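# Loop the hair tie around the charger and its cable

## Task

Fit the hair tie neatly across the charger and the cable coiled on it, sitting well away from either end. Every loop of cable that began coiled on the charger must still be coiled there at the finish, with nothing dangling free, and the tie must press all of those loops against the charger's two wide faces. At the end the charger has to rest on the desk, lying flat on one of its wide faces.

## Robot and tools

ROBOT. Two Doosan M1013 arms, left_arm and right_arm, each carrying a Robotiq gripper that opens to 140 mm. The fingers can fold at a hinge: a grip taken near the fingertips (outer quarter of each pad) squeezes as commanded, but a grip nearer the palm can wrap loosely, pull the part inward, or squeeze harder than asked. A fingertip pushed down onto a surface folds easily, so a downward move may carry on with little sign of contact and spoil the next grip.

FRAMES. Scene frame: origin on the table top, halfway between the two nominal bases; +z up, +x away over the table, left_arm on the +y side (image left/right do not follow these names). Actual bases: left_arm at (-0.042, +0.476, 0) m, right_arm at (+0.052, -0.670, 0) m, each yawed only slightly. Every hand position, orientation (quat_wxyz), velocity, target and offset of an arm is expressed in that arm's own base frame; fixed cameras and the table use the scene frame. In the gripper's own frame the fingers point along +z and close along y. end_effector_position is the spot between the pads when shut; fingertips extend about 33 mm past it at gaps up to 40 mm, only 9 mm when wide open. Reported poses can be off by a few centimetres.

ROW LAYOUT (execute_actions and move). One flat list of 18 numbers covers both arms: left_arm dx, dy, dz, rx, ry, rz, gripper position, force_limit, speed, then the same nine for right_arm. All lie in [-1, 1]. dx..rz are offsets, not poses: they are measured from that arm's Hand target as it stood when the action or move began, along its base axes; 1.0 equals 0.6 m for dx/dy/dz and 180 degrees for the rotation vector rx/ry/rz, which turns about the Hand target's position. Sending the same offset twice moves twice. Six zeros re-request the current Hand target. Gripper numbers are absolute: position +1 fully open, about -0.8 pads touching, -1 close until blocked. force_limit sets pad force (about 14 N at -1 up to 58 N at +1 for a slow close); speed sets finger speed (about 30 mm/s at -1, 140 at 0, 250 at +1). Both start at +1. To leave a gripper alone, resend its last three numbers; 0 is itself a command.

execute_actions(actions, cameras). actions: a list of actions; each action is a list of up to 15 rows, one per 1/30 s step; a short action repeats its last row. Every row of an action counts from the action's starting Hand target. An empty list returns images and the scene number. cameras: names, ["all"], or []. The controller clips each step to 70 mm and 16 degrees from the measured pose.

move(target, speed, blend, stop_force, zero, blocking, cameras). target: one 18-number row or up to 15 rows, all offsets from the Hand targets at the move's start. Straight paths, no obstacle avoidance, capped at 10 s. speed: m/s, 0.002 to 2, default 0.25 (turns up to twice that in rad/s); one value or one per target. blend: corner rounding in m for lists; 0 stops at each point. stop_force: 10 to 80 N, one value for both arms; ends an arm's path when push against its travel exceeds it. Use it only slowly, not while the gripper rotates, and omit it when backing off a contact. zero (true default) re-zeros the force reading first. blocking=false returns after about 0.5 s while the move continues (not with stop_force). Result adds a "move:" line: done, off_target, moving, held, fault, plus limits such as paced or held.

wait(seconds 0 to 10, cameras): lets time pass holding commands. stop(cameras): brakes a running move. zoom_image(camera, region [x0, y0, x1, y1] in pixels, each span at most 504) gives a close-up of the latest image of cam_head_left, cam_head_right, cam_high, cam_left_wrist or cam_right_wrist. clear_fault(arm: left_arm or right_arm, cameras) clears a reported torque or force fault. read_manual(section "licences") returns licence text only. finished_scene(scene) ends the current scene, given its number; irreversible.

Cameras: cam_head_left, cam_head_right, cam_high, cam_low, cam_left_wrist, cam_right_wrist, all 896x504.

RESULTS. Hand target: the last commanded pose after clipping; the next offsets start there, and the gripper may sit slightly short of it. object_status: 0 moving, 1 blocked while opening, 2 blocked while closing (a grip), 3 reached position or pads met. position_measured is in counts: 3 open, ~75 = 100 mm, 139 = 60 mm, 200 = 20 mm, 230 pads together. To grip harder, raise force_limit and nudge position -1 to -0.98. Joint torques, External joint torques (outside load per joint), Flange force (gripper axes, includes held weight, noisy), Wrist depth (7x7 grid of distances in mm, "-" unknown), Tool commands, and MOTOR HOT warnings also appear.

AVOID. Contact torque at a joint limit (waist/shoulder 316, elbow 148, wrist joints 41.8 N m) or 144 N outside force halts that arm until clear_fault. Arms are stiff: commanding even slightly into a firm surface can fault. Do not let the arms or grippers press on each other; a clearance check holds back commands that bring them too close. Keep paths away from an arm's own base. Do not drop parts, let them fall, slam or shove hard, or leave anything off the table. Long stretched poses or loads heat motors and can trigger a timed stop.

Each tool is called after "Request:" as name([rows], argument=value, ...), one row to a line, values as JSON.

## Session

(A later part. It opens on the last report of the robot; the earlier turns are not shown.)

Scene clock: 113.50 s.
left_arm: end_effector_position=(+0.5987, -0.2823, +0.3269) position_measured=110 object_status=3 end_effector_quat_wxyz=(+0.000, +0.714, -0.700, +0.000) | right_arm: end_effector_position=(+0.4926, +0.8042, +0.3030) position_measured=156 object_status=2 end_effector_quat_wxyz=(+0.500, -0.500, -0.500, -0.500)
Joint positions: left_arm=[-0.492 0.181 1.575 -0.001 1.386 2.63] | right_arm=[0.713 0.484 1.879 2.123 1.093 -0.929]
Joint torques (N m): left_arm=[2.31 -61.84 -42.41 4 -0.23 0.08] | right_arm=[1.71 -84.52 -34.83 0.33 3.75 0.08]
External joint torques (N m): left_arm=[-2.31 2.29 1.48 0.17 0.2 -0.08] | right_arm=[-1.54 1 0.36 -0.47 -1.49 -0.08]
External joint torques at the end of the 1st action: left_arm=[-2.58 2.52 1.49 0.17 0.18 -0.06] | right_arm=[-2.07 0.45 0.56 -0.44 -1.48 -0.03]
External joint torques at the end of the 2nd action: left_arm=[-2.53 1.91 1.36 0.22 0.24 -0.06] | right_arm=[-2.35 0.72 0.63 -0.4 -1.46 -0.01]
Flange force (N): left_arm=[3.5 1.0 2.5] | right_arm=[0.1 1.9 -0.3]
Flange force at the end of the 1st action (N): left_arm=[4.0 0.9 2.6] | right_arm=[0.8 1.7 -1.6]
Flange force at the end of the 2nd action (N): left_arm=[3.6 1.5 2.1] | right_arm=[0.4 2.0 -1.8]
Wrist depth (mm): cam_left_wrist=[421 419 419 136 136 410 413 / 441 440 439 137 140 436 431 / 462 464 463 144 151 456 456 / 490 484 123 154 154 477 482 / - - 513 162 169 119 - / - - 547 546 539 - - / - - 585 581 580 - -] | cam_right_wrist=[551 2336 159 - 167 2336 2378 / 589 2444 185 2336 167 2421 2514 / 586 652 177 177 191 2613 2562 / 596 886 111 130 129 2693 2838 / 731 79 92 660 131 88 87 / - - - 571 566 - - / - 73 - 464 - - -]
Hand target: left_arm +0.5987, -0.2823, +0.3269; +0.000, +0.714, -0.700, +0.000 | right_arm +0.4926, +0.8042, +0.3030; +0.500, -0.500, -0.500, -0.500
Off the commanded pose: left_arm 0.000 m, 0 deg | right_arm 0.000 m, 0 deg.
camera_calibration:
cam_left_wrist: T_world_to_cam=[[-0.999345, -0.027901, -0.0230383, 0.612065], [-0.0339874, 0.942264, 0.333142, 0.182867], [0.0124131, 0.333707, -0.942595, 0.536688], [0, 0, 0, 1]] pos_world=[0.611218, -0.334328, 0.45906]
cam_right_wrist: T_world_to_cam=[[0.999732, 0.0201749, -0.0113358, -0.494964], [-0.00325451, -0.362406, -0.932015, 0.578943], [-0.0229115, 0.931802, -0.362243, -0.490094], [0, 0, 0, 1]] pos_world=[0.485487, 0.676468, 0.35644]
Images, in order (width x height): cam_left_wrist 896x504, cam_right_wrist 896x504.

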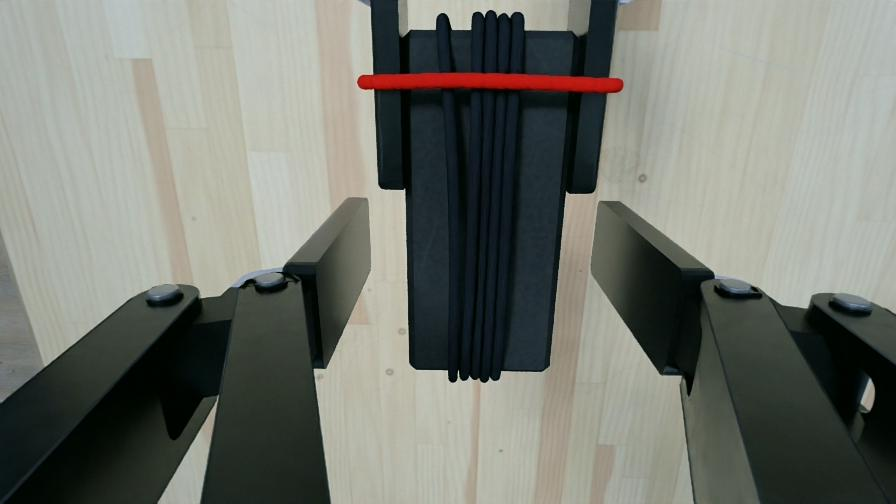

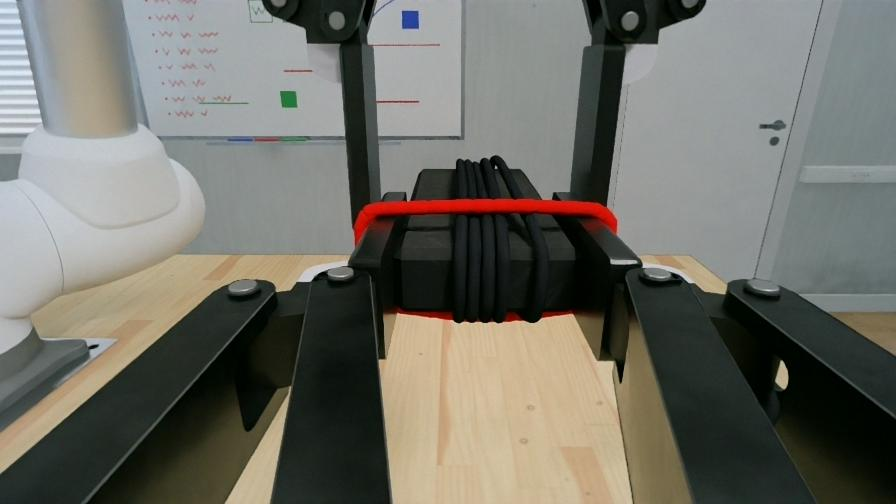

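Request:
move([
  [0,0,0.117,0,0,0,0.15,0.8,-1,0,0,0,0,0,0,-1,0.8,-1],
  [0.0817,-0.0757,0.117,0,0,0.5,-0.52,0.8,-1,0,0,0,0,0,0,-1,0.8,-1],
], speed=0.2, cameras=["cam_left_wrist","cam_right_wrist","cam_high"])

Scene clock: 121.53 s.
left_arm: end_effector_position=(+0.6477, -0.3278, +0.3971) position_measured=195 object_status=0 end_effector_quat_wxyz=(+0.000, +1.000, +0.010, +0.000) | right_arm: end_effector_position=(+0.4926, +0.8042, +0.3030) position_measured=156 object_status=2 end_effector_quat_wxyz=(+0.500, -0.500, -0.500, -0.500)
Joint positions: left_arm=[-0.516 0.271 1.335 0 1.534 1.036] | right_arm=[0.713 0.484 1.879 2.123 1.093 -0.929]
Joint torques (N m): left_arm=[2.17 -71.62 -43.21 4.12 -0.25 0.05] | right_arm=[1.8 -84.68 -34.85 0.32 3.7 0.01]
External joint torques (N m): left_arm=[-2.08 2.17 1.54 0.18 0.2 -0.05] | right_arm=[-1.61 1.41 0.46 -0.45 -1.44 -0.01]
Flange force (N): left_arm=[-1.2 2.7 2.4] | right_arm=[-0.3 2.2 -0.2]
Wrist depth (mm): cam_left_wrist=[486 484 483 478 480 479 469 / 516 509 505 501 494 500 495 / 535 530 523 525 520 505 520 / 567 560 234 164 220 226 222 / 598 - 92 243 - 93 222 / - - - 621 - - - / - - - - - - -] | cam_right_wrist=[536 2336 2356 2444 2378 2356 2146 / 583 2421 2444 2538 2421 2199 2613 / 585 678 - 168 2666 2538 2275 / 592 709 112 129 129 2562 - / 731 79 91 658 131 88 2838 / - - - 566 564 - - / - 73 - 464 - - -]
Hand target: left_arm +0.6477, -0.3278, +0.3971; +0.000, +1.000, +0.010, +0.000 | right_arm +0.4926, +0.8042, +0.3030; +0.500, -0.500, -0.500, -0.500
Off the commanded pose: left_arm 0.000 m, 0 deg | right_arm 0.000 m, 0 deg.
move: done
camera_calibration:
cam_left_wrist: T_world_to_cam=[[0.027901, -0.999345, -0.0230383, -0.322403], [-0.942264, -0.0339874, 0.333142, 0.4722], [-0.333707, 0.0124131, -0.942595, 0.736263], [0, 0, 0, 1]] pos_world=[0.699628, -0.315282, 0.52926]
cam_right_wrist: T_world_to_cam=[[0.999734, 0.0200458, -0.0113934, -0.494858], [-0.00335498, -0.362406, -0.932014, 0.578992], [-0.022812, 0.931805, -0.362243, -0.490144], [0, 0, 0, 1]] pos_world=[0.485487, 0.676468, 0.35644]
Images, in order (width x height): cam_high 896x504, cam_left_wrist 896x504, cam_right_wrist 896x504.

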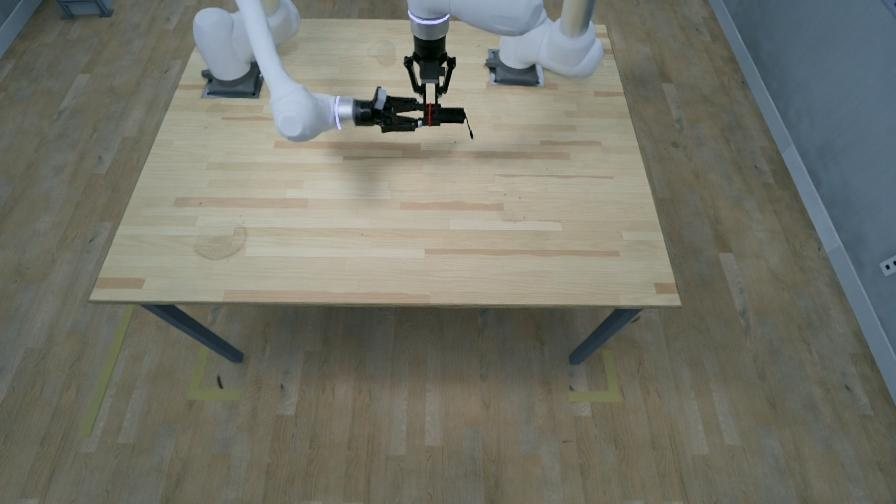

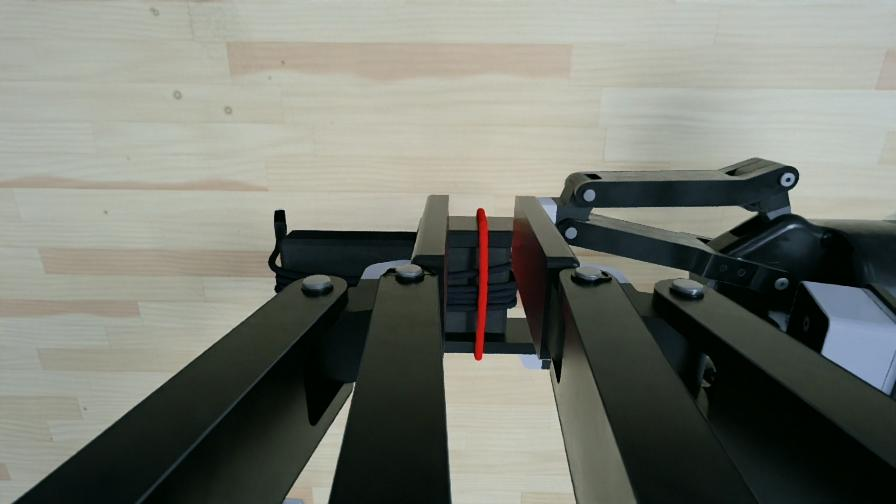

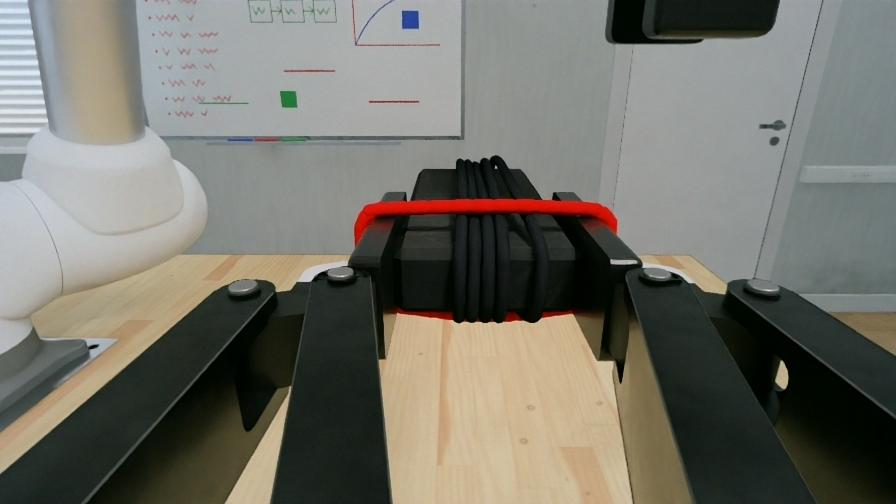

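Request:
move([
  [0.005,0,-0.075,0,0,0,-0.52,0.8,-1,0,0,0,0,0,0,-1,0.8,-1],
], speed=0.1, cameras=["cam_left_wrist","cam_right_wrist"])

Scene clock: 123.13 s.
left_arm: end_effector_position=(+0.6507, -0.3278, +0.3522) position_measured=195 object_status=3 end_effector_quat_wxyz=(+0.000, +1.000, +0.010, +0.000) | right_arm: end_effector_position=(+0.4926, +0.8042, +0.3030) position_measured=156 object_status=2 end_effector_quat_wxyz=(+0.500, -0.500, -0.500, -0.500)
Joint positions: left_arm=[-0.514 0.281 1.403 0 1.457 1.038] | right_arm=[0.713 0.484 1.879 2.123 1.093 -0.929]
Joint torques (N m): left_arm=[2.26 -72.55 -42.75 4.05 -0.17 0.05] | right_arm=[2.36 -84.2 -34.74 0.36 3.72 0.03]
External joint torques (N m): left_arm=[-2.13 2.07 1.21 0.24 0.12 -0.05] | right_arm=[-2.56 0.74 0.28 -0.47 -1.47 -0.04]
Flange force (N): left_arm=[-0.8 3.0 2.1] | right_arm=[0.6 2.8 -1.5]
Wrist depth (mm): cam_left_wrist=[448 441 441 441 438 438 433 / 465 466 463 457 456 459 454 / 495 488 488 478 479 475 474 / 519 518 507 164 151 192 181 / 555 - 92 189 - 93 185 / - - - 203 - - - / - - - - - - -] | cam_right_wrist=[538 2336 2315 2237 143 107 2256 / 580 2399 2467 2467 - 114 2587 / 583 670 2421 168 150 118 2666 / 596 733 111 130 128 2666 2749 / 733 79 91 655 131 88 87 / - - - 565 568 - - / - 73 - 465 - - -]
Hand target: left_arm +0.6507, -0.3278, +0.3521; +0.000, +1.000, +0.010, +0.000 | right_arm +0.4926, +0.8042, +0.3030; +0.500, -0.500, -0.500, -0.500
Off the commanded pose: left_arm 0.000 m, 0 deg | right_arm 0.000 m, 0 deg.
move: done
camera_calibration:
cam_left_wrist: T_world_to_cam=[[0.0279049, -0.999345, -0.0230346, -0.323525], [-0.942306, -0.0339883, 0.333021, 0.490073], [-0.333586, 0.0124127, -0.942638, 0.694877], [0, 0, 0, 1]] pos_world=[0.702628, -0.315282, 0.48436]
cam_right_wrist: T_world_to_cam=[[0.999734, 0.0200458, -0.0113934, -0.494858], [-0.00335498, -0.362406, -0.932014, 0.578992], [-0.022812, 0.931805, -0.362243, -0.490144], [0, 0, 0, 1]] pos_world=[0.485487, 0.676468, 0.35644]
Images, in order (width x height): cam_left_wrist 896x504, cam_right_wrist 896x504.

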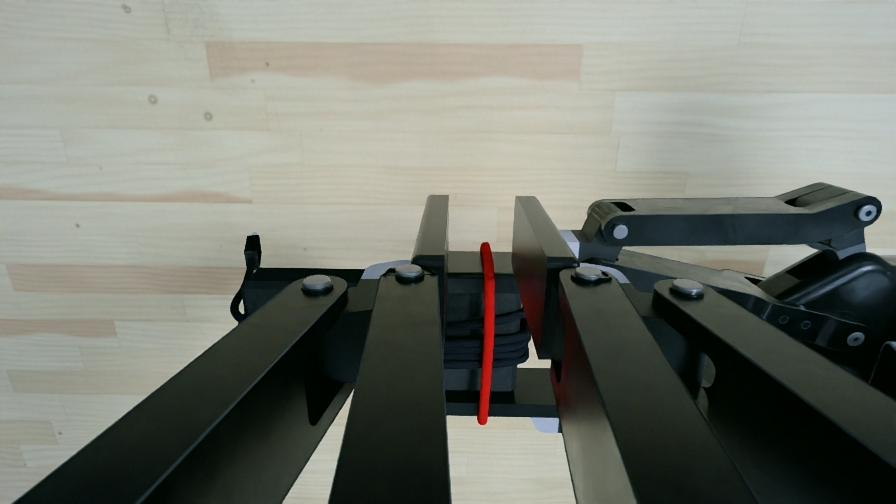

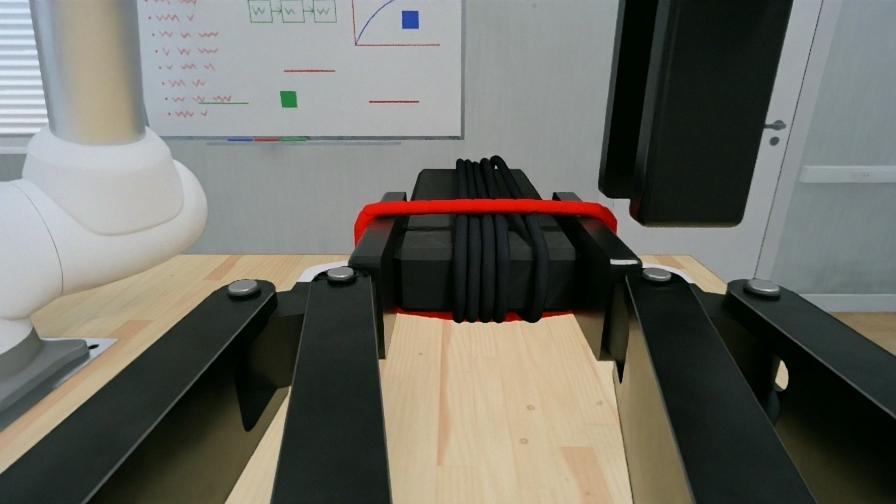

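Request:
move([
  [0.0125,-0.002,-0.01,0,0,0,-0.52,0.8,-1,0,0,0,0,0,0,-1,0.8,-1],
], speed=0.1, cameras=["cam_left_wrist","cam_right_wrist"])

Request:
zoom_image(camera="cam_left_wrist", region=[400, 180, 620, 304])

Request:
zoom_image(camera="cam_right_wrist", region=[520, 130, 780, 276])

Scene clock: 125.03 s.
left_arm: end_effector_position=(+0.6582, -0.3289, +0.3462) position_measured=195 object_status=3 end_effector_quat_wxyz=(+0.000, +1.000, +0.010, +0.000) | right_arm: end_effector_position=(+0.4926, +0.8042, +0.3030) position_measured=156 object_status=2 end_effector_quat_wxyz=(+0.500, -0.500, -0.500, -0.500)
Joint positions: left_arm=[-0.51 0.294 1.397 0 1.45 1.041] | right_arm=[0.713 0.484 1.879 2.123 1.093 -0.929]
Joint torques (N m): left_arm=[2.18 -74.68 -42.97 4.1 -0.29 0.04] | right_arm=[2.11 -84.52 -34.88 0.33 3.72 -0.04]
External joint torques (N m): left_arm=[-2.16 3.75 1.74 0.16 0.24 -0.04] | right_arm=[-2.2 1.05 0.41 -0.44 -1.46 0.04]
Flange force (N): left_arm=[0.7 3.7 3.0] | right_arm=[0.2 2.6 -1.0]
Wrist depth (mm): cam_left_wrist=[435 435 433 433 431 434 426 / 461 457 454 450 452 453 448 / 482 487 477 474 476 470 470 / 511 504 503 159 152 172 176 / 538 - 92 180 - 93 180 / - - - 198 - - - / - - - - - - -] | cam_right_wrist=[539 2315 2378 2275 - 135 106 / 579 2421 2444 2356 2721 113 2467 / 586 715 2932 162 150 118 2562 / 594 719 109 130 128 122 3384 / 735 79 91 655 131 88 2639 / - - - 568 568 - - / - 73 - 466 - - -]
Hand target: left_arm +0.6582, -0.3290, +0.3461; +0.000, +1.000, +0.010, +0.000 | right_arm +0.4926, +0.8042, +0.3030; +0.500, -0.500, -0.500, -0.500
Off the commanded pose: left_arm 0.000 m, 0 deg | right_arm 0.000 m, 0 deg.
move: done
camera_calibration:
cam_left_wrist: T_world_to_cam=[[0.0279028, -0.999345, -0.0230389, -0.324971], [-0.942264, -0.0339892, 0.333142, 0.499046], [-0.333707, 0.0124132, -0.942595, 0.691708], [0, 0, 0, 1]] pos_world=[0.710128, -0.316382, 0.47826]
cam_right_wrist: T_world_to_cam=[[0.999734, 0.0200458, -0.0113934, -0.494858], [-0.00335498, -0.362406, -0.932014, 0.578992], [-0.022812, 0.931805, -0.362243, -0.490144], [0, 0, 0, 1]] pos_world=[0.485487, 0.676468, 0.35644]
Images, in order (width x height): cam_left_wrist 896x504, cam_right_wrist 896x504.

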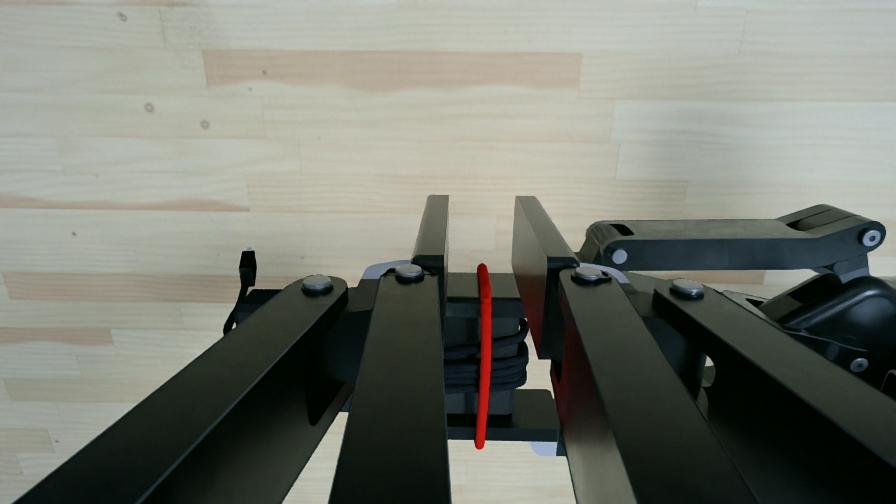

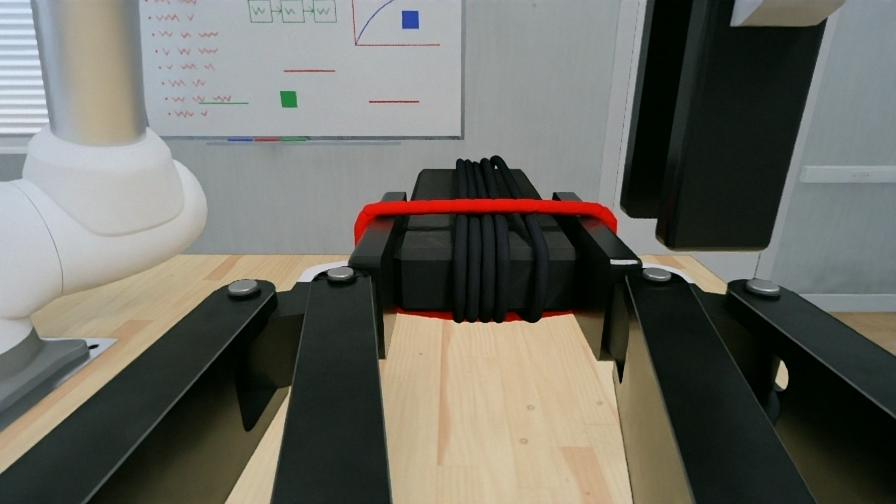

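Scaled by 2.291.

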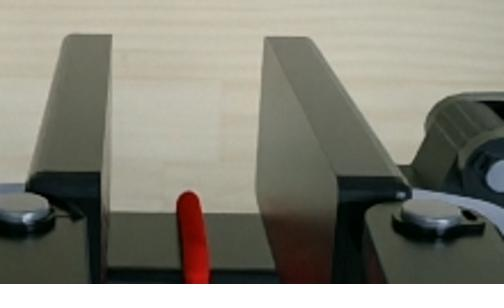

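Scaled by 1.938.

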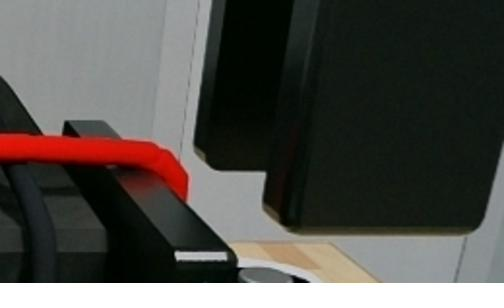

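Request:
move([
  [-0.0033,0,0,0,0,0,-0.52,0.8,-1,0,0,0,0,0,0,-1,0.8,-1],
  [-0.0033,0,-0.04,0,0,0,-0.52,0.8,-1,0,0,0,0,0,0,-1,0.8,-1],
], speed=0.03, stop_force=10, cameras=["cam_left_wrist","cam_right_wrist"])

Request:
zoom_image(camera="cam_right_wrist", region=[520, 150, 780, 296])

Request:
zoom_image(camera="cam_left_wrist", region=[400, 180, 620, 304])

Scene clock: 127.60 s.
left_arm: end_effector_position=(+0.6562, -0.3290, +0.3221) position_measured=195 object_status=3 end_effector_quat_wxyz=(+0.000, +1.000, +0.010, +0.000) | right_arm: end_effector_position=(+0.4926, +0.8042, +0.3030) position_measured=156 object_status=2 end_effector_quat_wxyz=(+0.500, -0.500, -0.500, -0.500)
Joint positions: left_arm=[-0.512 0.297 1.437 0 1.407 1.04] | right_arm=[0.713 0.484 1.879 2.123 1.093 -0.929]
Joint torques (N m): left_arm=[2.15 -73.64 -42.59 4.04 -0.21 0.04] | right_arm=[2.32 -84.84 -34.89 0.3 3.74 -0.02]
External joint torques (N m): left_arm=[-2.12 2.41 1.48 0.19 0.16 -0.04] | right_arm=[-2.24 1.25 0.4 -0.43 -1.48 0.02]
Flange force (N): left_arm=[-0.8 2.9 2.5] | right_arm=[-0.1 2.8 -0.9]
Wrist depth (mm): cam_left_wrist=[417 413 413 414 413 407 408 / 437 438 434 433 430 426 423 / 460 457 459 453 451 447 449 / 485 480 476 159 151 164 150 / 516 - 92 164 - 93 167 / - - - 165 - - - / - - - - - - -] | cam_right_wrist=[553 2315 2378 2356 2218 135 92 / 578 2467 2399 2378 - 112 2444 / 584 648 - 162 163 117 2693 / 594 713 111 130 129 124 2514 / 731 79 91 657 132 88 87 / - - - 565 566 - - / - 73 - 465 - - -]
Hand target: left_arm +0.6562, -0.3290, +0.3221; +0.000, +1.000, +0.010, +0.000 | right_arm +0.4926, +0.8042, +0.3030; +0.500, -0.500, -0.500, -0.500
Off the commanded pose: left_arm 0.000 m, 0 deg | right_arm 0.000 m, 0 deg.
move: done
camera_calibration:
cam_left_wrist: T_world_to_cam=[[0.027901, -0.999345, -0.0230383, -0.32557], [-0.942264, -0.0339874, 0.333142, 0.505248], [-0.333707, 0.0124131, -0.942595, 0.668453], [0, 0, 0, 1]] pos_world=[0.708228, -0.316482, 0.45426]
cam_right_wrist: T_world_to_cam=[[0.999734, 0.0200458, -0.0113934, -0.494858], [-0.00335498, -0.362406, -0.932014, 0.578992], [-0.022812, 0.931805, -0.362243, -0.490144], [0, 0, 0, 1]] pos_world=[0.485487, 0.676468, 0.35644]
Images, in order (width x height): cam_left_wrist 896x504, cam_right_wrist 896x504.

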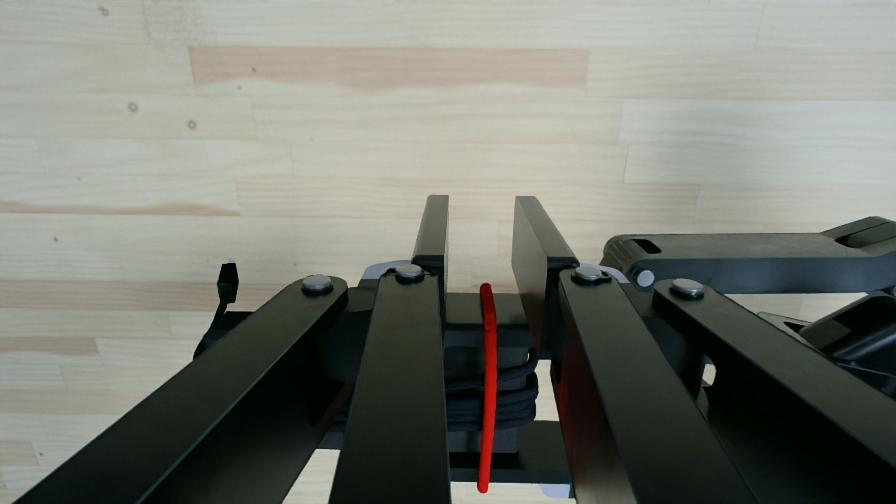

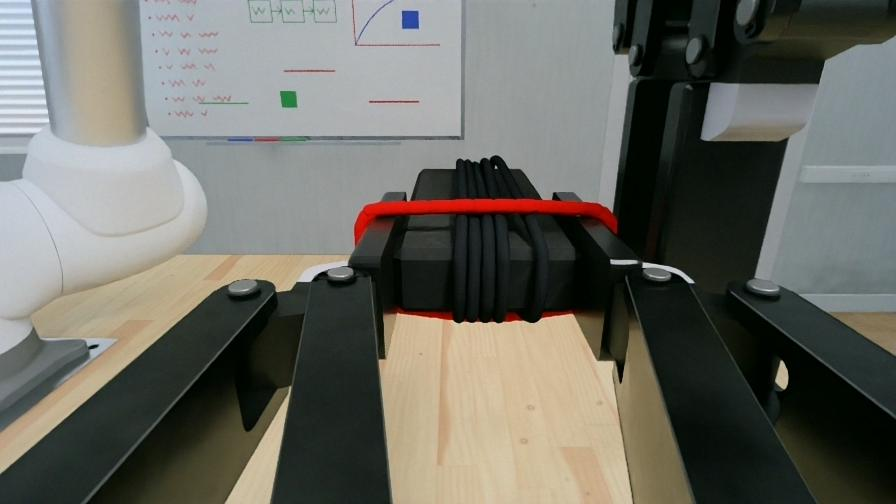

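Scaled by 1.938.

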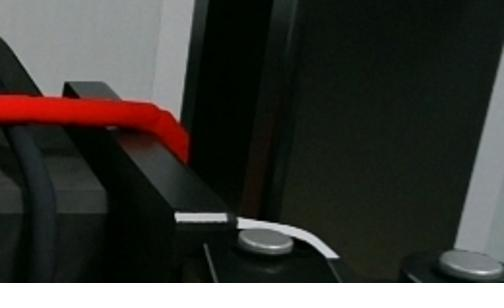

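Scaled by 2.291.

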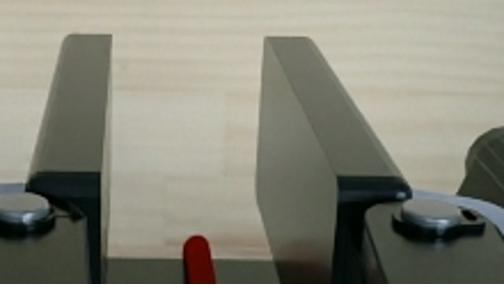

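Request:
move([
  [-0.015,0,0,0,0,0,-0.52,0.8,-1,0,0,0,0,0,0,-1,0.8,-1],
], speed=0.012, stop_force=10, cameras=["cam_left_wrist","cam_right_wrist"])

Request:
zoom_image(camera="cam_right_wrist", region=[520, 150, 780, 296])

Request:
zoom_image(camera="cam_left_wrist", region=[400, 180, 620, 304])

Scene clock: 129.60 s.
left_arm: end_effector_position=(+0.6472, -0.3290, +0.3221) position_measured=195 object_status=3 end_effector_quat_wxyz=(+0.000, +1.000, +0.010, +0.000) | right_arm: end_effector_position=(+0.4926, +0.8042, +0.3030) position_measured=156 object_status=2 end_effector_quat_wxyz=(+0.500, -0.500, -0.500, -0.500)
Joint positions: left_arm=[-0.518 0.284 1.454 0 1.403 1.034] | right_arm=[0.713 0.484 1.879 2.123 1.093 -0.929]
Joint torques (N m): left_arm=[2.31 -72.45 -42.56 4.08 -0.25 0.08] | right_arm=[2.22 -84.56 -34.89 0.26 3.79 0]
External joint torques (N m): left_arm=[-2.28 2.49 1.48 0.15 0.2 -0.08] | right_arm=[-2.5 0.76 0.33 -0.36 -1.53 0]
Flange force (N): left_arm=[-0.8 3.3 2.5] | right_arm=[0.5 2.6 -1.4]
Wrist depth (mm): cam_left_wrist=[417 417 414 413 411 407 408 / 436 435 440 430 431 428 425 / 463 462 460 452 450 442 447 / 483 480 477 163 150 146 146 / 518 - 92 153 - 93 156 / - - - 162 - - - / - - - - - - -] | cam_right_wrist=[533 2295 2237 2295 139 97 87 / 583 2490 2514 2421 141 102 2256 / 581 673 2421 177 146 117 2639 / 593 883 118 130 128 124 2336 / 735 79 91 655 131 88 2562 / - - - 568 564 - - / - 73 - 462 - - -]
Hand target: left_arm +0.6472, -0.3290, +0.3221; +0.000, +1.000, +0.010, +0.000 | right_arm +0.4926, +0.8042, +0.3030; +0.500, -0.500, -0.500, -0.500
Off the commanded pose: left_arm 0.000 m, 0 deg | right_arm 0.000 m, 0 deg.
move: done
camera_calibration:
cam_left_wrist: T_world_to_cam=[[0.027901, -0.999345, -0.0230383, -0.325319], [-0.942264, -0.0339874, 0.333142, 0.496768], [-0.333707, 0.0124131, -0.942595, 0.665449], [0, 0, 0, 1]] pos_world=[0.699228, -0.316482, 0.45426]
cam_right_wrist: T_world_to_cam=[[0.999734, 0.0200458, -0.0113934, -0.494858], [-0.00335498, -0.362406, -0.932014, 0.578992], [-0.022812, 0.931805, -0.362243, -0.490144], [0, 0, 0, 1]] pos_world=[0.485487, 0.676468, 0.35644]
Images, in order (width x height): cam_left_wrist 896x504, cam_right_wrist 896x504.

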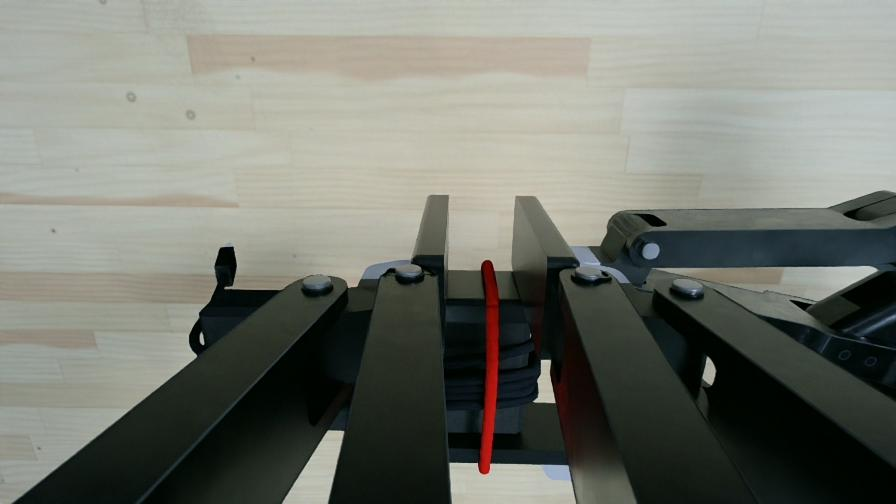

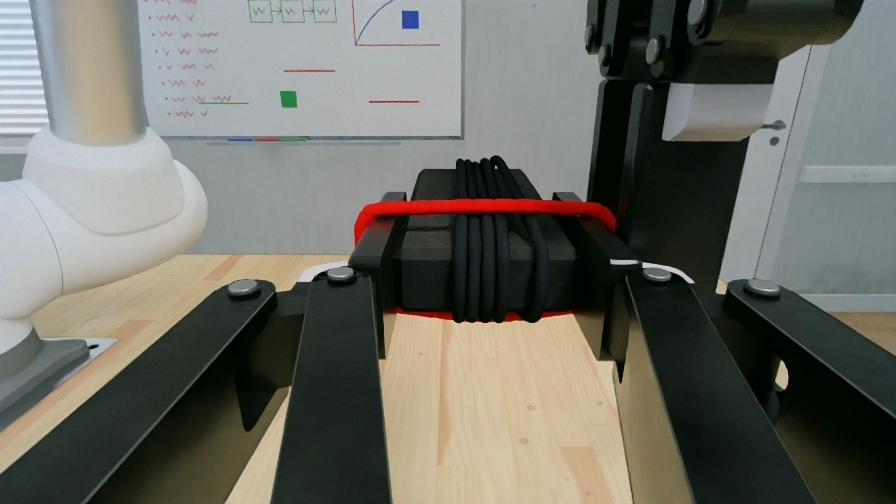

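Scaled by 1.938.

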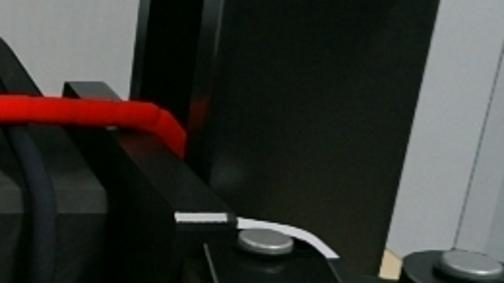

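Scaled by 2.291.

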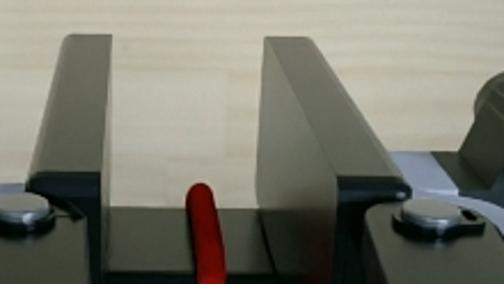

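Request:
move([
  [0,0.055,0,0,0,0,-0.52,0.8,-1,0,0,0,0,0,0,-1,0.8,-1],
], speed=0.03, stop_force=40, cameras=["cam_left_wrist","cam_right_wrist"])

Scene clock: 132.00 s.
left_arm: end_effector_position=(+0.6472, -0.2960, +0.3221) position_measured=195 object_status=3 end_effector_quat_wxyz=(+0.000, +1.000, +0.010, +0.000) | right_arm: end_effector_position=(+0.4926, +0.8042, +0.3030) position_measured=156 object_status=2 end_effector_quat_wxyz=(+0.500, -0.500, -0.500, -0.500)
Joint positions: left_arm=[-0.477 0.261 1.484 0 1.396 1.074] | right_arm=[0.713 0.484 1.879 2.123 1.093 -0.929]
Joint torques (N m): left_arm=[-1.51 -70.44 -40.06 2.13 1.45 0.14] | right_arm=[-1.78 -84.25 -37.75 2.1 2.57 0.04]
External joint torques (N m): left_arm=[1.49 3.54 -0.73 2.08 -1.5 -0.14] | right_arm=[2.1 0.48 3.24 -2.24 -0.3 -0.04]
Flange force (N): left_arm=[6.7 1.1 2.5] | right_arm=[-0.2 -4.0 -3.3]
Wrist depth (mm): cam_left_wrist=[419 415 416 408 413 408 408 / 441 438 435 434 432 429 428 / 462 458 455 452 455 450 448 / 484 480 477 158 151 156 147 / 508 - 92 162 - 93 154 / - - - 162 - - - / - - - - - - -] | cam_right_wrist=[544 2315 2356 2399 167 115 2146 / 583 2421 2421 2490 144 2356 2562 / 590 670 - 166 152 2587 2356 / 597 769 109 130 129 2693 - / 737 79 91 650 131 88 2514 / - - - 569 566 - - / - 73 - 463 - - -]
Hand target: left_arm +0.6472, -0.2960, +0.3221; +0.000, +1.000, +0.010, +0.000 | right_arm +0.4926, +0.8042, +0.3030; +0.500, -0.500, -0.500, -0.500
Off the commanded pose: left_arm 0.000 m, 0 deg | right_arm 0.000 m, 0 deg.
move: done
camera_calibration:
cam_left_wrist: T_world_to_cam=[[0.027901, -0.999345, -0.0230383, -0.29234], [-0.942264, -0.0339874, 0.333142, 0.49789], [-0.333707, 0.0124131, -0.942595, 0.66504], [0, 0, 0, 1]] pos_world=[0.699228, -0.283482, 0.45426]
cam_right_wrist: T_world_to_cam=[[0.999734, 0.0200458, -0.0113934, -0.494858], [-0.00335498, -0.362406, -0.932014, 0.578992], [-0.022812, 0.931805, -0.362243, -0.490144], [0, 0, 0, 1]] pos_world=[0.485487, 0.676468, 0.35644]
Images, in order (width x height): cam_left_wrist 896x504, cam_right_wrist 896x504.

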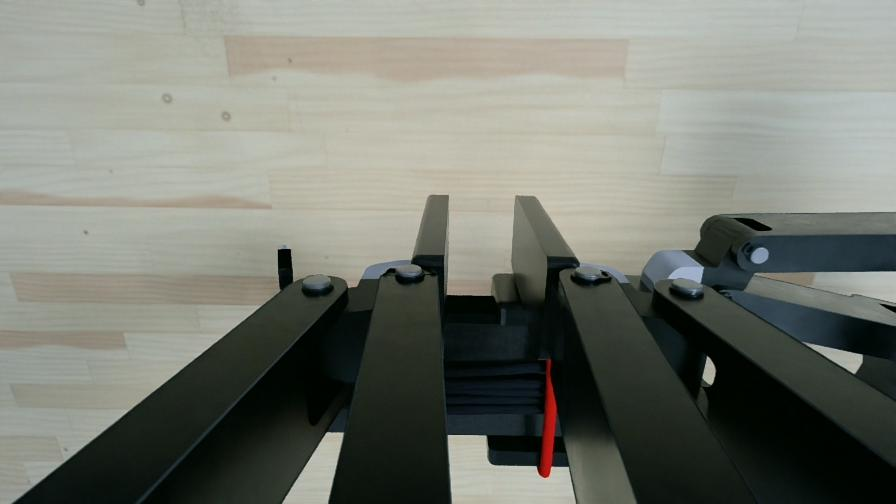

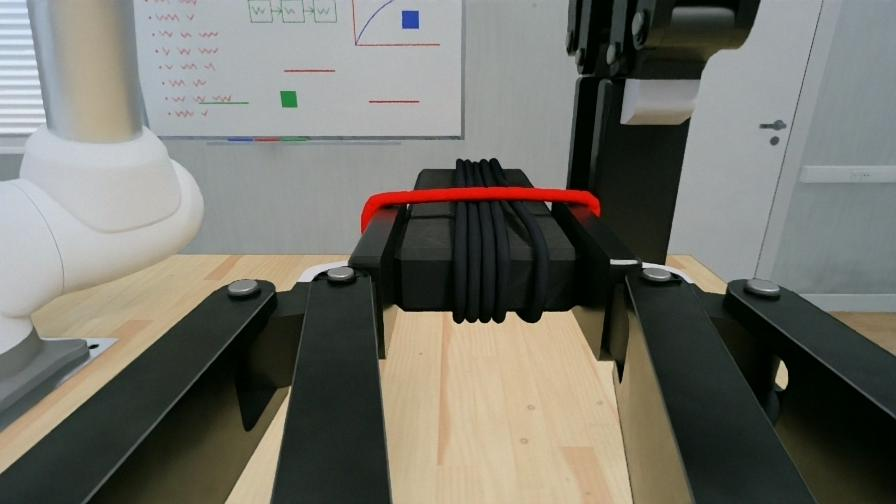

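Request:
move([
  [0,0.035,0,0,0,0,-0.52,0.8,-1,0,0,0,0,0,0,-1,0.8,-1],
], speed=0.03, stop_force=50, cameras=["cam_left_wrist","cam_right_wrist"])

Scene clock: 133.67 s.
left_arm: end_effector_position=(+0.6472, -0.2750, +0.3221) position_measured=195 object_status=3 end_effector_quat_wxyz=(+0.000, +1.000, +0.010, +0.000) | right_arm: end_effector_position=(+0.4926, +0.8042, +0.3030) position_measured=156 object_status=2 end_effector_quat_wxyz=(+0.500, -0.500, -0.500, -0.500)
Joint positions: left_arm=[-0.451 0.248 1.501 0 1.392 1.101] | right_arm=[0.713 0.484 1.879 2.123 1.093 -0.929]
Joint torques (N m): left_arm=[2.25 -68.72 -42.46 4.02 -0.23 0.07] | right_arm=[2.36 -84.28 -34.68 0.36 3.82 0.04]
External joint torques (N m): left_arm=[-2.36 2.76 1.57 0.18 0.18 -0.07] | right_arm=[-2.25 0.75 0.2 -0.49 -1.56 -0.04]
Flange force (N): left_arm=[-0.4 3.6 2.8] | right_arm=[0.7 2.6 -1.0]
Wrist depth (mm): cam_left_wrist=[416 413 417 411 411 408 406 / 437 435 433 435 431 425 426 / 462 461 456 454 454 451 447 / 493 485 473 159 469 468 152 / 517 - 92 162 - 93 153 / - - - 162 - - - / - - - - - - -] | cam_right_wrist=[552 2399 2336 2378 156 2275 2538 / 594 2444 2467 2421 163 2444 2490 / 592 709 2808 146 170 2639 2587 / 607 895 109 130 129 2721 - / 737 79 91 655 131 88 2749 / - - - 568 569 - - / - 73 - 464 - - -]
Hand target: left_arm +0.6472, -0.2750, +0.3221; +0.000, +1.000, +0.010, +0.000 | right_arm +0.4926, +0.8042, +0.3030; +0.500, -0.500, -0.500, -0.500
Off the commanded pose: left_arm 0.000 m, 0 deg | right_arm 0.000 m, 0 deg.
move: done
camera_calibration:
cam_left_wrist: T_world_to_cam=[[0.0279028, -0.999345, -0.0230389, -0.271355], [-0.942264, -0.0339892, 0.333142, 0.498603], [-0.333707, 0.0124132, -0.942595, 0.664779], [0, 0, 0, 1]] pos_world=[0.699228, -0.262482, 0.45426]
cam_right_wrist: T_world_to_cam=[[0.999734, 0.0200816, -0.0113, -0.494915], [-0.003255, -0.362405, -0.932015, 0.578943], [-0.0228115, 0.931804, -0.362244, -0.490143], [0, 0, 0, 1]] pos_world=[0.485487, 0.676468, 0.35644]
Images, in order (width x height): cam_left_wrist 896x504, cam_right_wrist 896x504.

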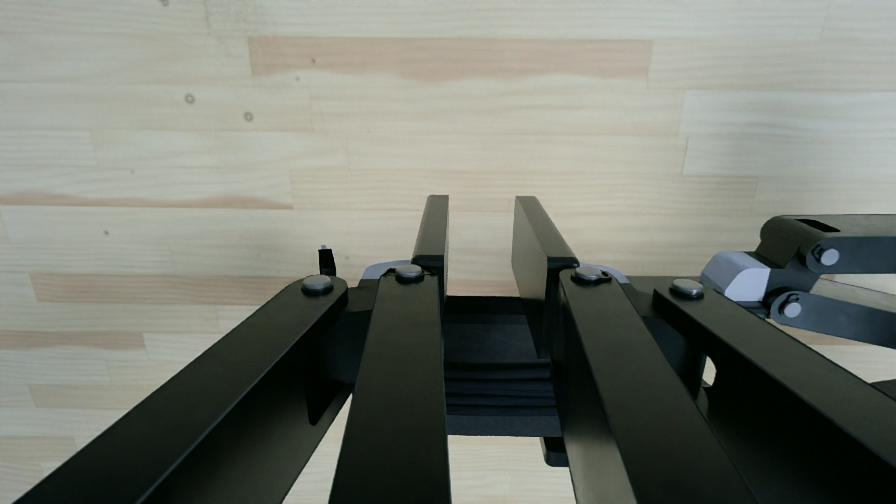

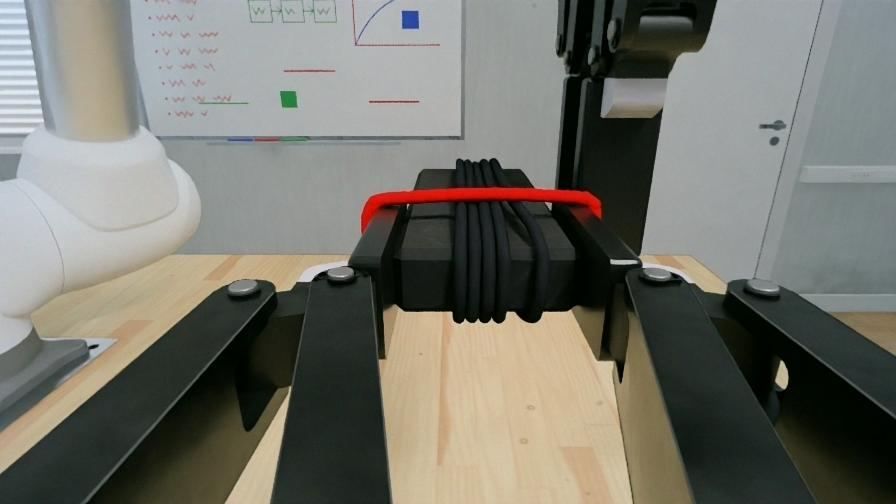

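Request:
move([
  [0.02,0,0,0,0,0,-0.52,0.8,-1,0,0,0,0,0,0,-1,0.8,-1],
  [0.02,-0.05,0,0,0,0,-0.52,0.8,-1,0,0,0,0,0,0,-1,0.8,-1],
], speed=0.08)

Request:
move([
  [-0.03,0,0,0,0,0,-0.52,0.8,-1,0,0,0,0,0,0,-1,0.8,-1],
], speed=0.015, stop_force=10, cameras=["cam_left_wrist","cam_right_wrist"])

Scene clock: 135.37 s.
left_arm: end_effector_position=(+0.6592, -0.3049, +0.3221) position_measured=195 object_status=3 end_effector_quat_wxyz=(+0.000, +1.000, +0.010, +0.000) | right_arm: end_effector_position=(+0.4926, +0.8042, +0.3030) position_measured=156 object_status=2 end_effector_quat_wxyz=(+0.500, -0.500, -0.500, -0.500)
Joint positions: left_arm=[-0.481 0.285 1.453 0 1.403 1.071] | right_arm=[0.713 0.484 1.879 2.123 1.093 -0.929]
Joint torques (N m): left_arm=[2.19 -71.91 -42.57 4.06 -0.22 0.31] | right_arm=[2.16 -84.42 -34.71 0.34 3.69 -0.05]
External joint torques (N m): left_arm=[-2.06 2.21 1.65 0.15 0.17 -0.31] | right_arm=[-2.33 0.86 0.2 -0.44 -1.43 0.05]
Flange force (N): left_arm=[-1.4 2.9 2.7] | right_arm=[0.5 2.9 -1.1]
Wrist depth (mm): cam_left_wrist=[419 415 413 411 410 410 405 / 441 437 432 433 430 427 426 / 460 454 457 459 453 449 448 / 487 485 480 159 467 464 162 / 513 - 92 169 - 93 175 / - - - 166 - - - / - - - - - - -] | cam_right_wrist=[542 2275 2315 2315 174 119 107 / 581 2467 2444 2587 - 128 2444 / 585 696 2999 147 148 143 2693 / 598 956 118 130 129 150 2467 / 727 79 91 657 131 88 2538 / - - - 566 569 - - / - 73 - 465 - - -]
Hand target: left_arm +0.6592, -0.3050, +0.3221; +0.000, +1.000, +0.010, +0.000 | right_arm +0.4926, +0.8042, +0.3030; +0.500, -0.500, -0.500, -0.500
Off the commanded pose: left_arm 0.000 m, 0 deg | right_arm 0.000 m, 0 deg.
move: done

Scene clock: 136.97 s.
left_arm: end_effector_position=(+0.6483, -0.3049, +0.3222) position_measured=195 object_status=3 end_effector_quat_wxyz=(+0.000, +1.000, +0.010, +0.000) | right_arm: end_effector_position=(+0.4926, +0.8042, +0.3030) position_measured=156 object_status=2 end_effector_quat_wxyz=(+0.500, -0.500, -0.500, -0.500)
Joint positions: left_arm=[-0.488 0.268 1.474 0 1.398 1.064] | right_arm=[0.713 0.484 1.879 2.123 1.093 -0.929]
Joint torques (N m): left_arm=[-3.21 -73.8 -36.31 1.12 5.21 0.29] | right_arm=[-12.27 -80.99 -38.97 4.47 -0.23 0.07]
External joint torques (N m): left_arm=[3.26 5.16 -4.77 3.1 -5.25 -0.29] | right_arm=[12.02 -2.55 4.47 -4.57 2.48 -0.07]
Flange force (N): left_arm=[16.0 3.3 3.6] | right_arm=[2.1 -14.6 -0.9]
Wrist depth (mm): cam_left_wrist=[419 417 417 414 410 406 406 / 437 438 431 429 429 428 427 / 458 460 455 454 453 450 447 / 486 483 475 158 152 153 147 / 516 - 92 162 - 93 159 / - - - 163 - - - / - - - 174 - - -] | cam_right_wrist=[542 2315 2315 2378 162 108 2336 / 583 2490 2467 2467 161 137 2490 / 585 658 - 165 145 2538 2218 / 600 763 110 130 129 939 2869 / 735 79 92 655 131 88 87 / - - - 565 566 - - / - 73 - 466 - - -]
Hand target: left_arm +0.6483, -0.3049, +0.3222; +0.000, +1.000, +0.010, +0.000 (not the last commanded pose) | right_arm +0.4926, +0.8042, +0.3030; +0.500, -0.500, -0.500, -0.500
Off the commanded pose: left_arm 0.007 m, 0 deg | right_arm 0.000 m, 0 deg.
move: contact (left_arm)
camera_calibration:
cam_left_wrist: T_world_to_cam=[[0.0279496, -0.999346, -0.0229299, -0.301344], [-0.942442, -0.0339905, 0.332638, 0.498849], [-0.3332, 0.012313, -0.942776, 0.665276], [0, 0, 0, 1]] pos_world=[0.700229, -0.292382, 0.45436]
cam_right_wrist: T_world_to_cam=[[0.999734, 0.0200458, -0.0113934, -0.494858], [-0.00335498, -0.362406, -0.932014, 0.578992], [-0.022812, 0.931805, -0.362243, -0.490144], [0, 0, 0, 1]] pos_world=[0.485487, 0.676468, 0.35644]
Images, in order (width x height): cam_left_wrist 896x504, cam_right_wrist 896x504.

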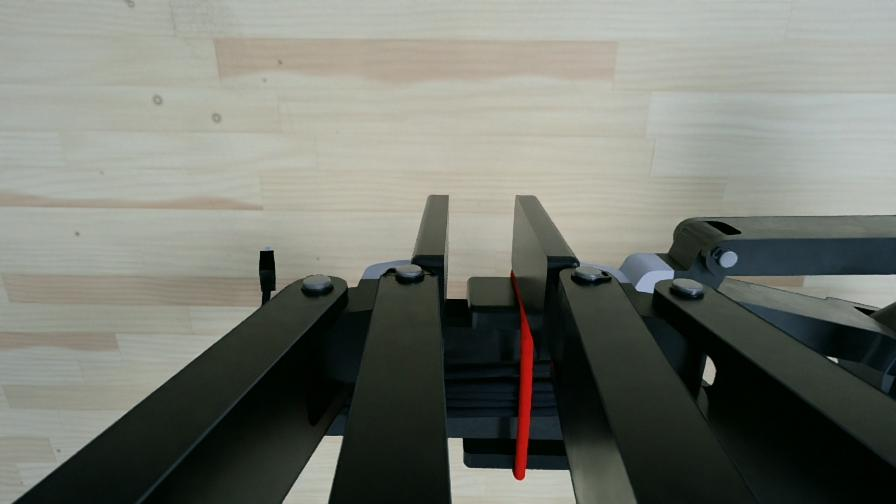

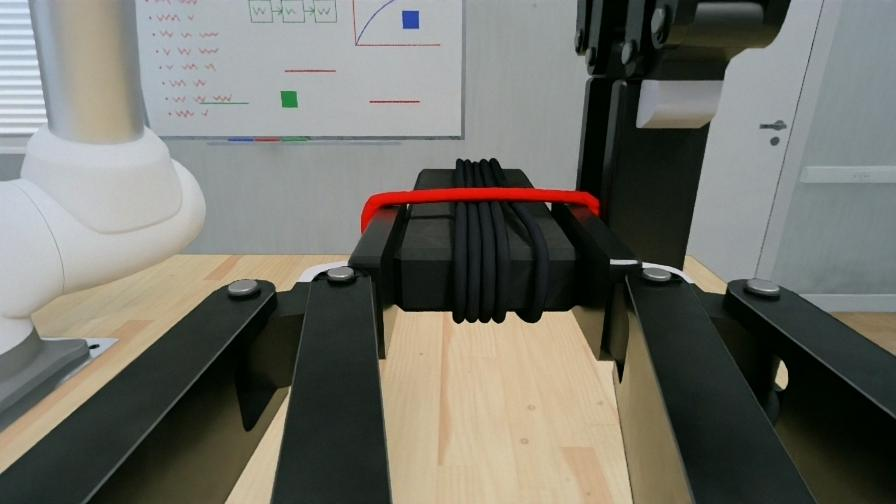

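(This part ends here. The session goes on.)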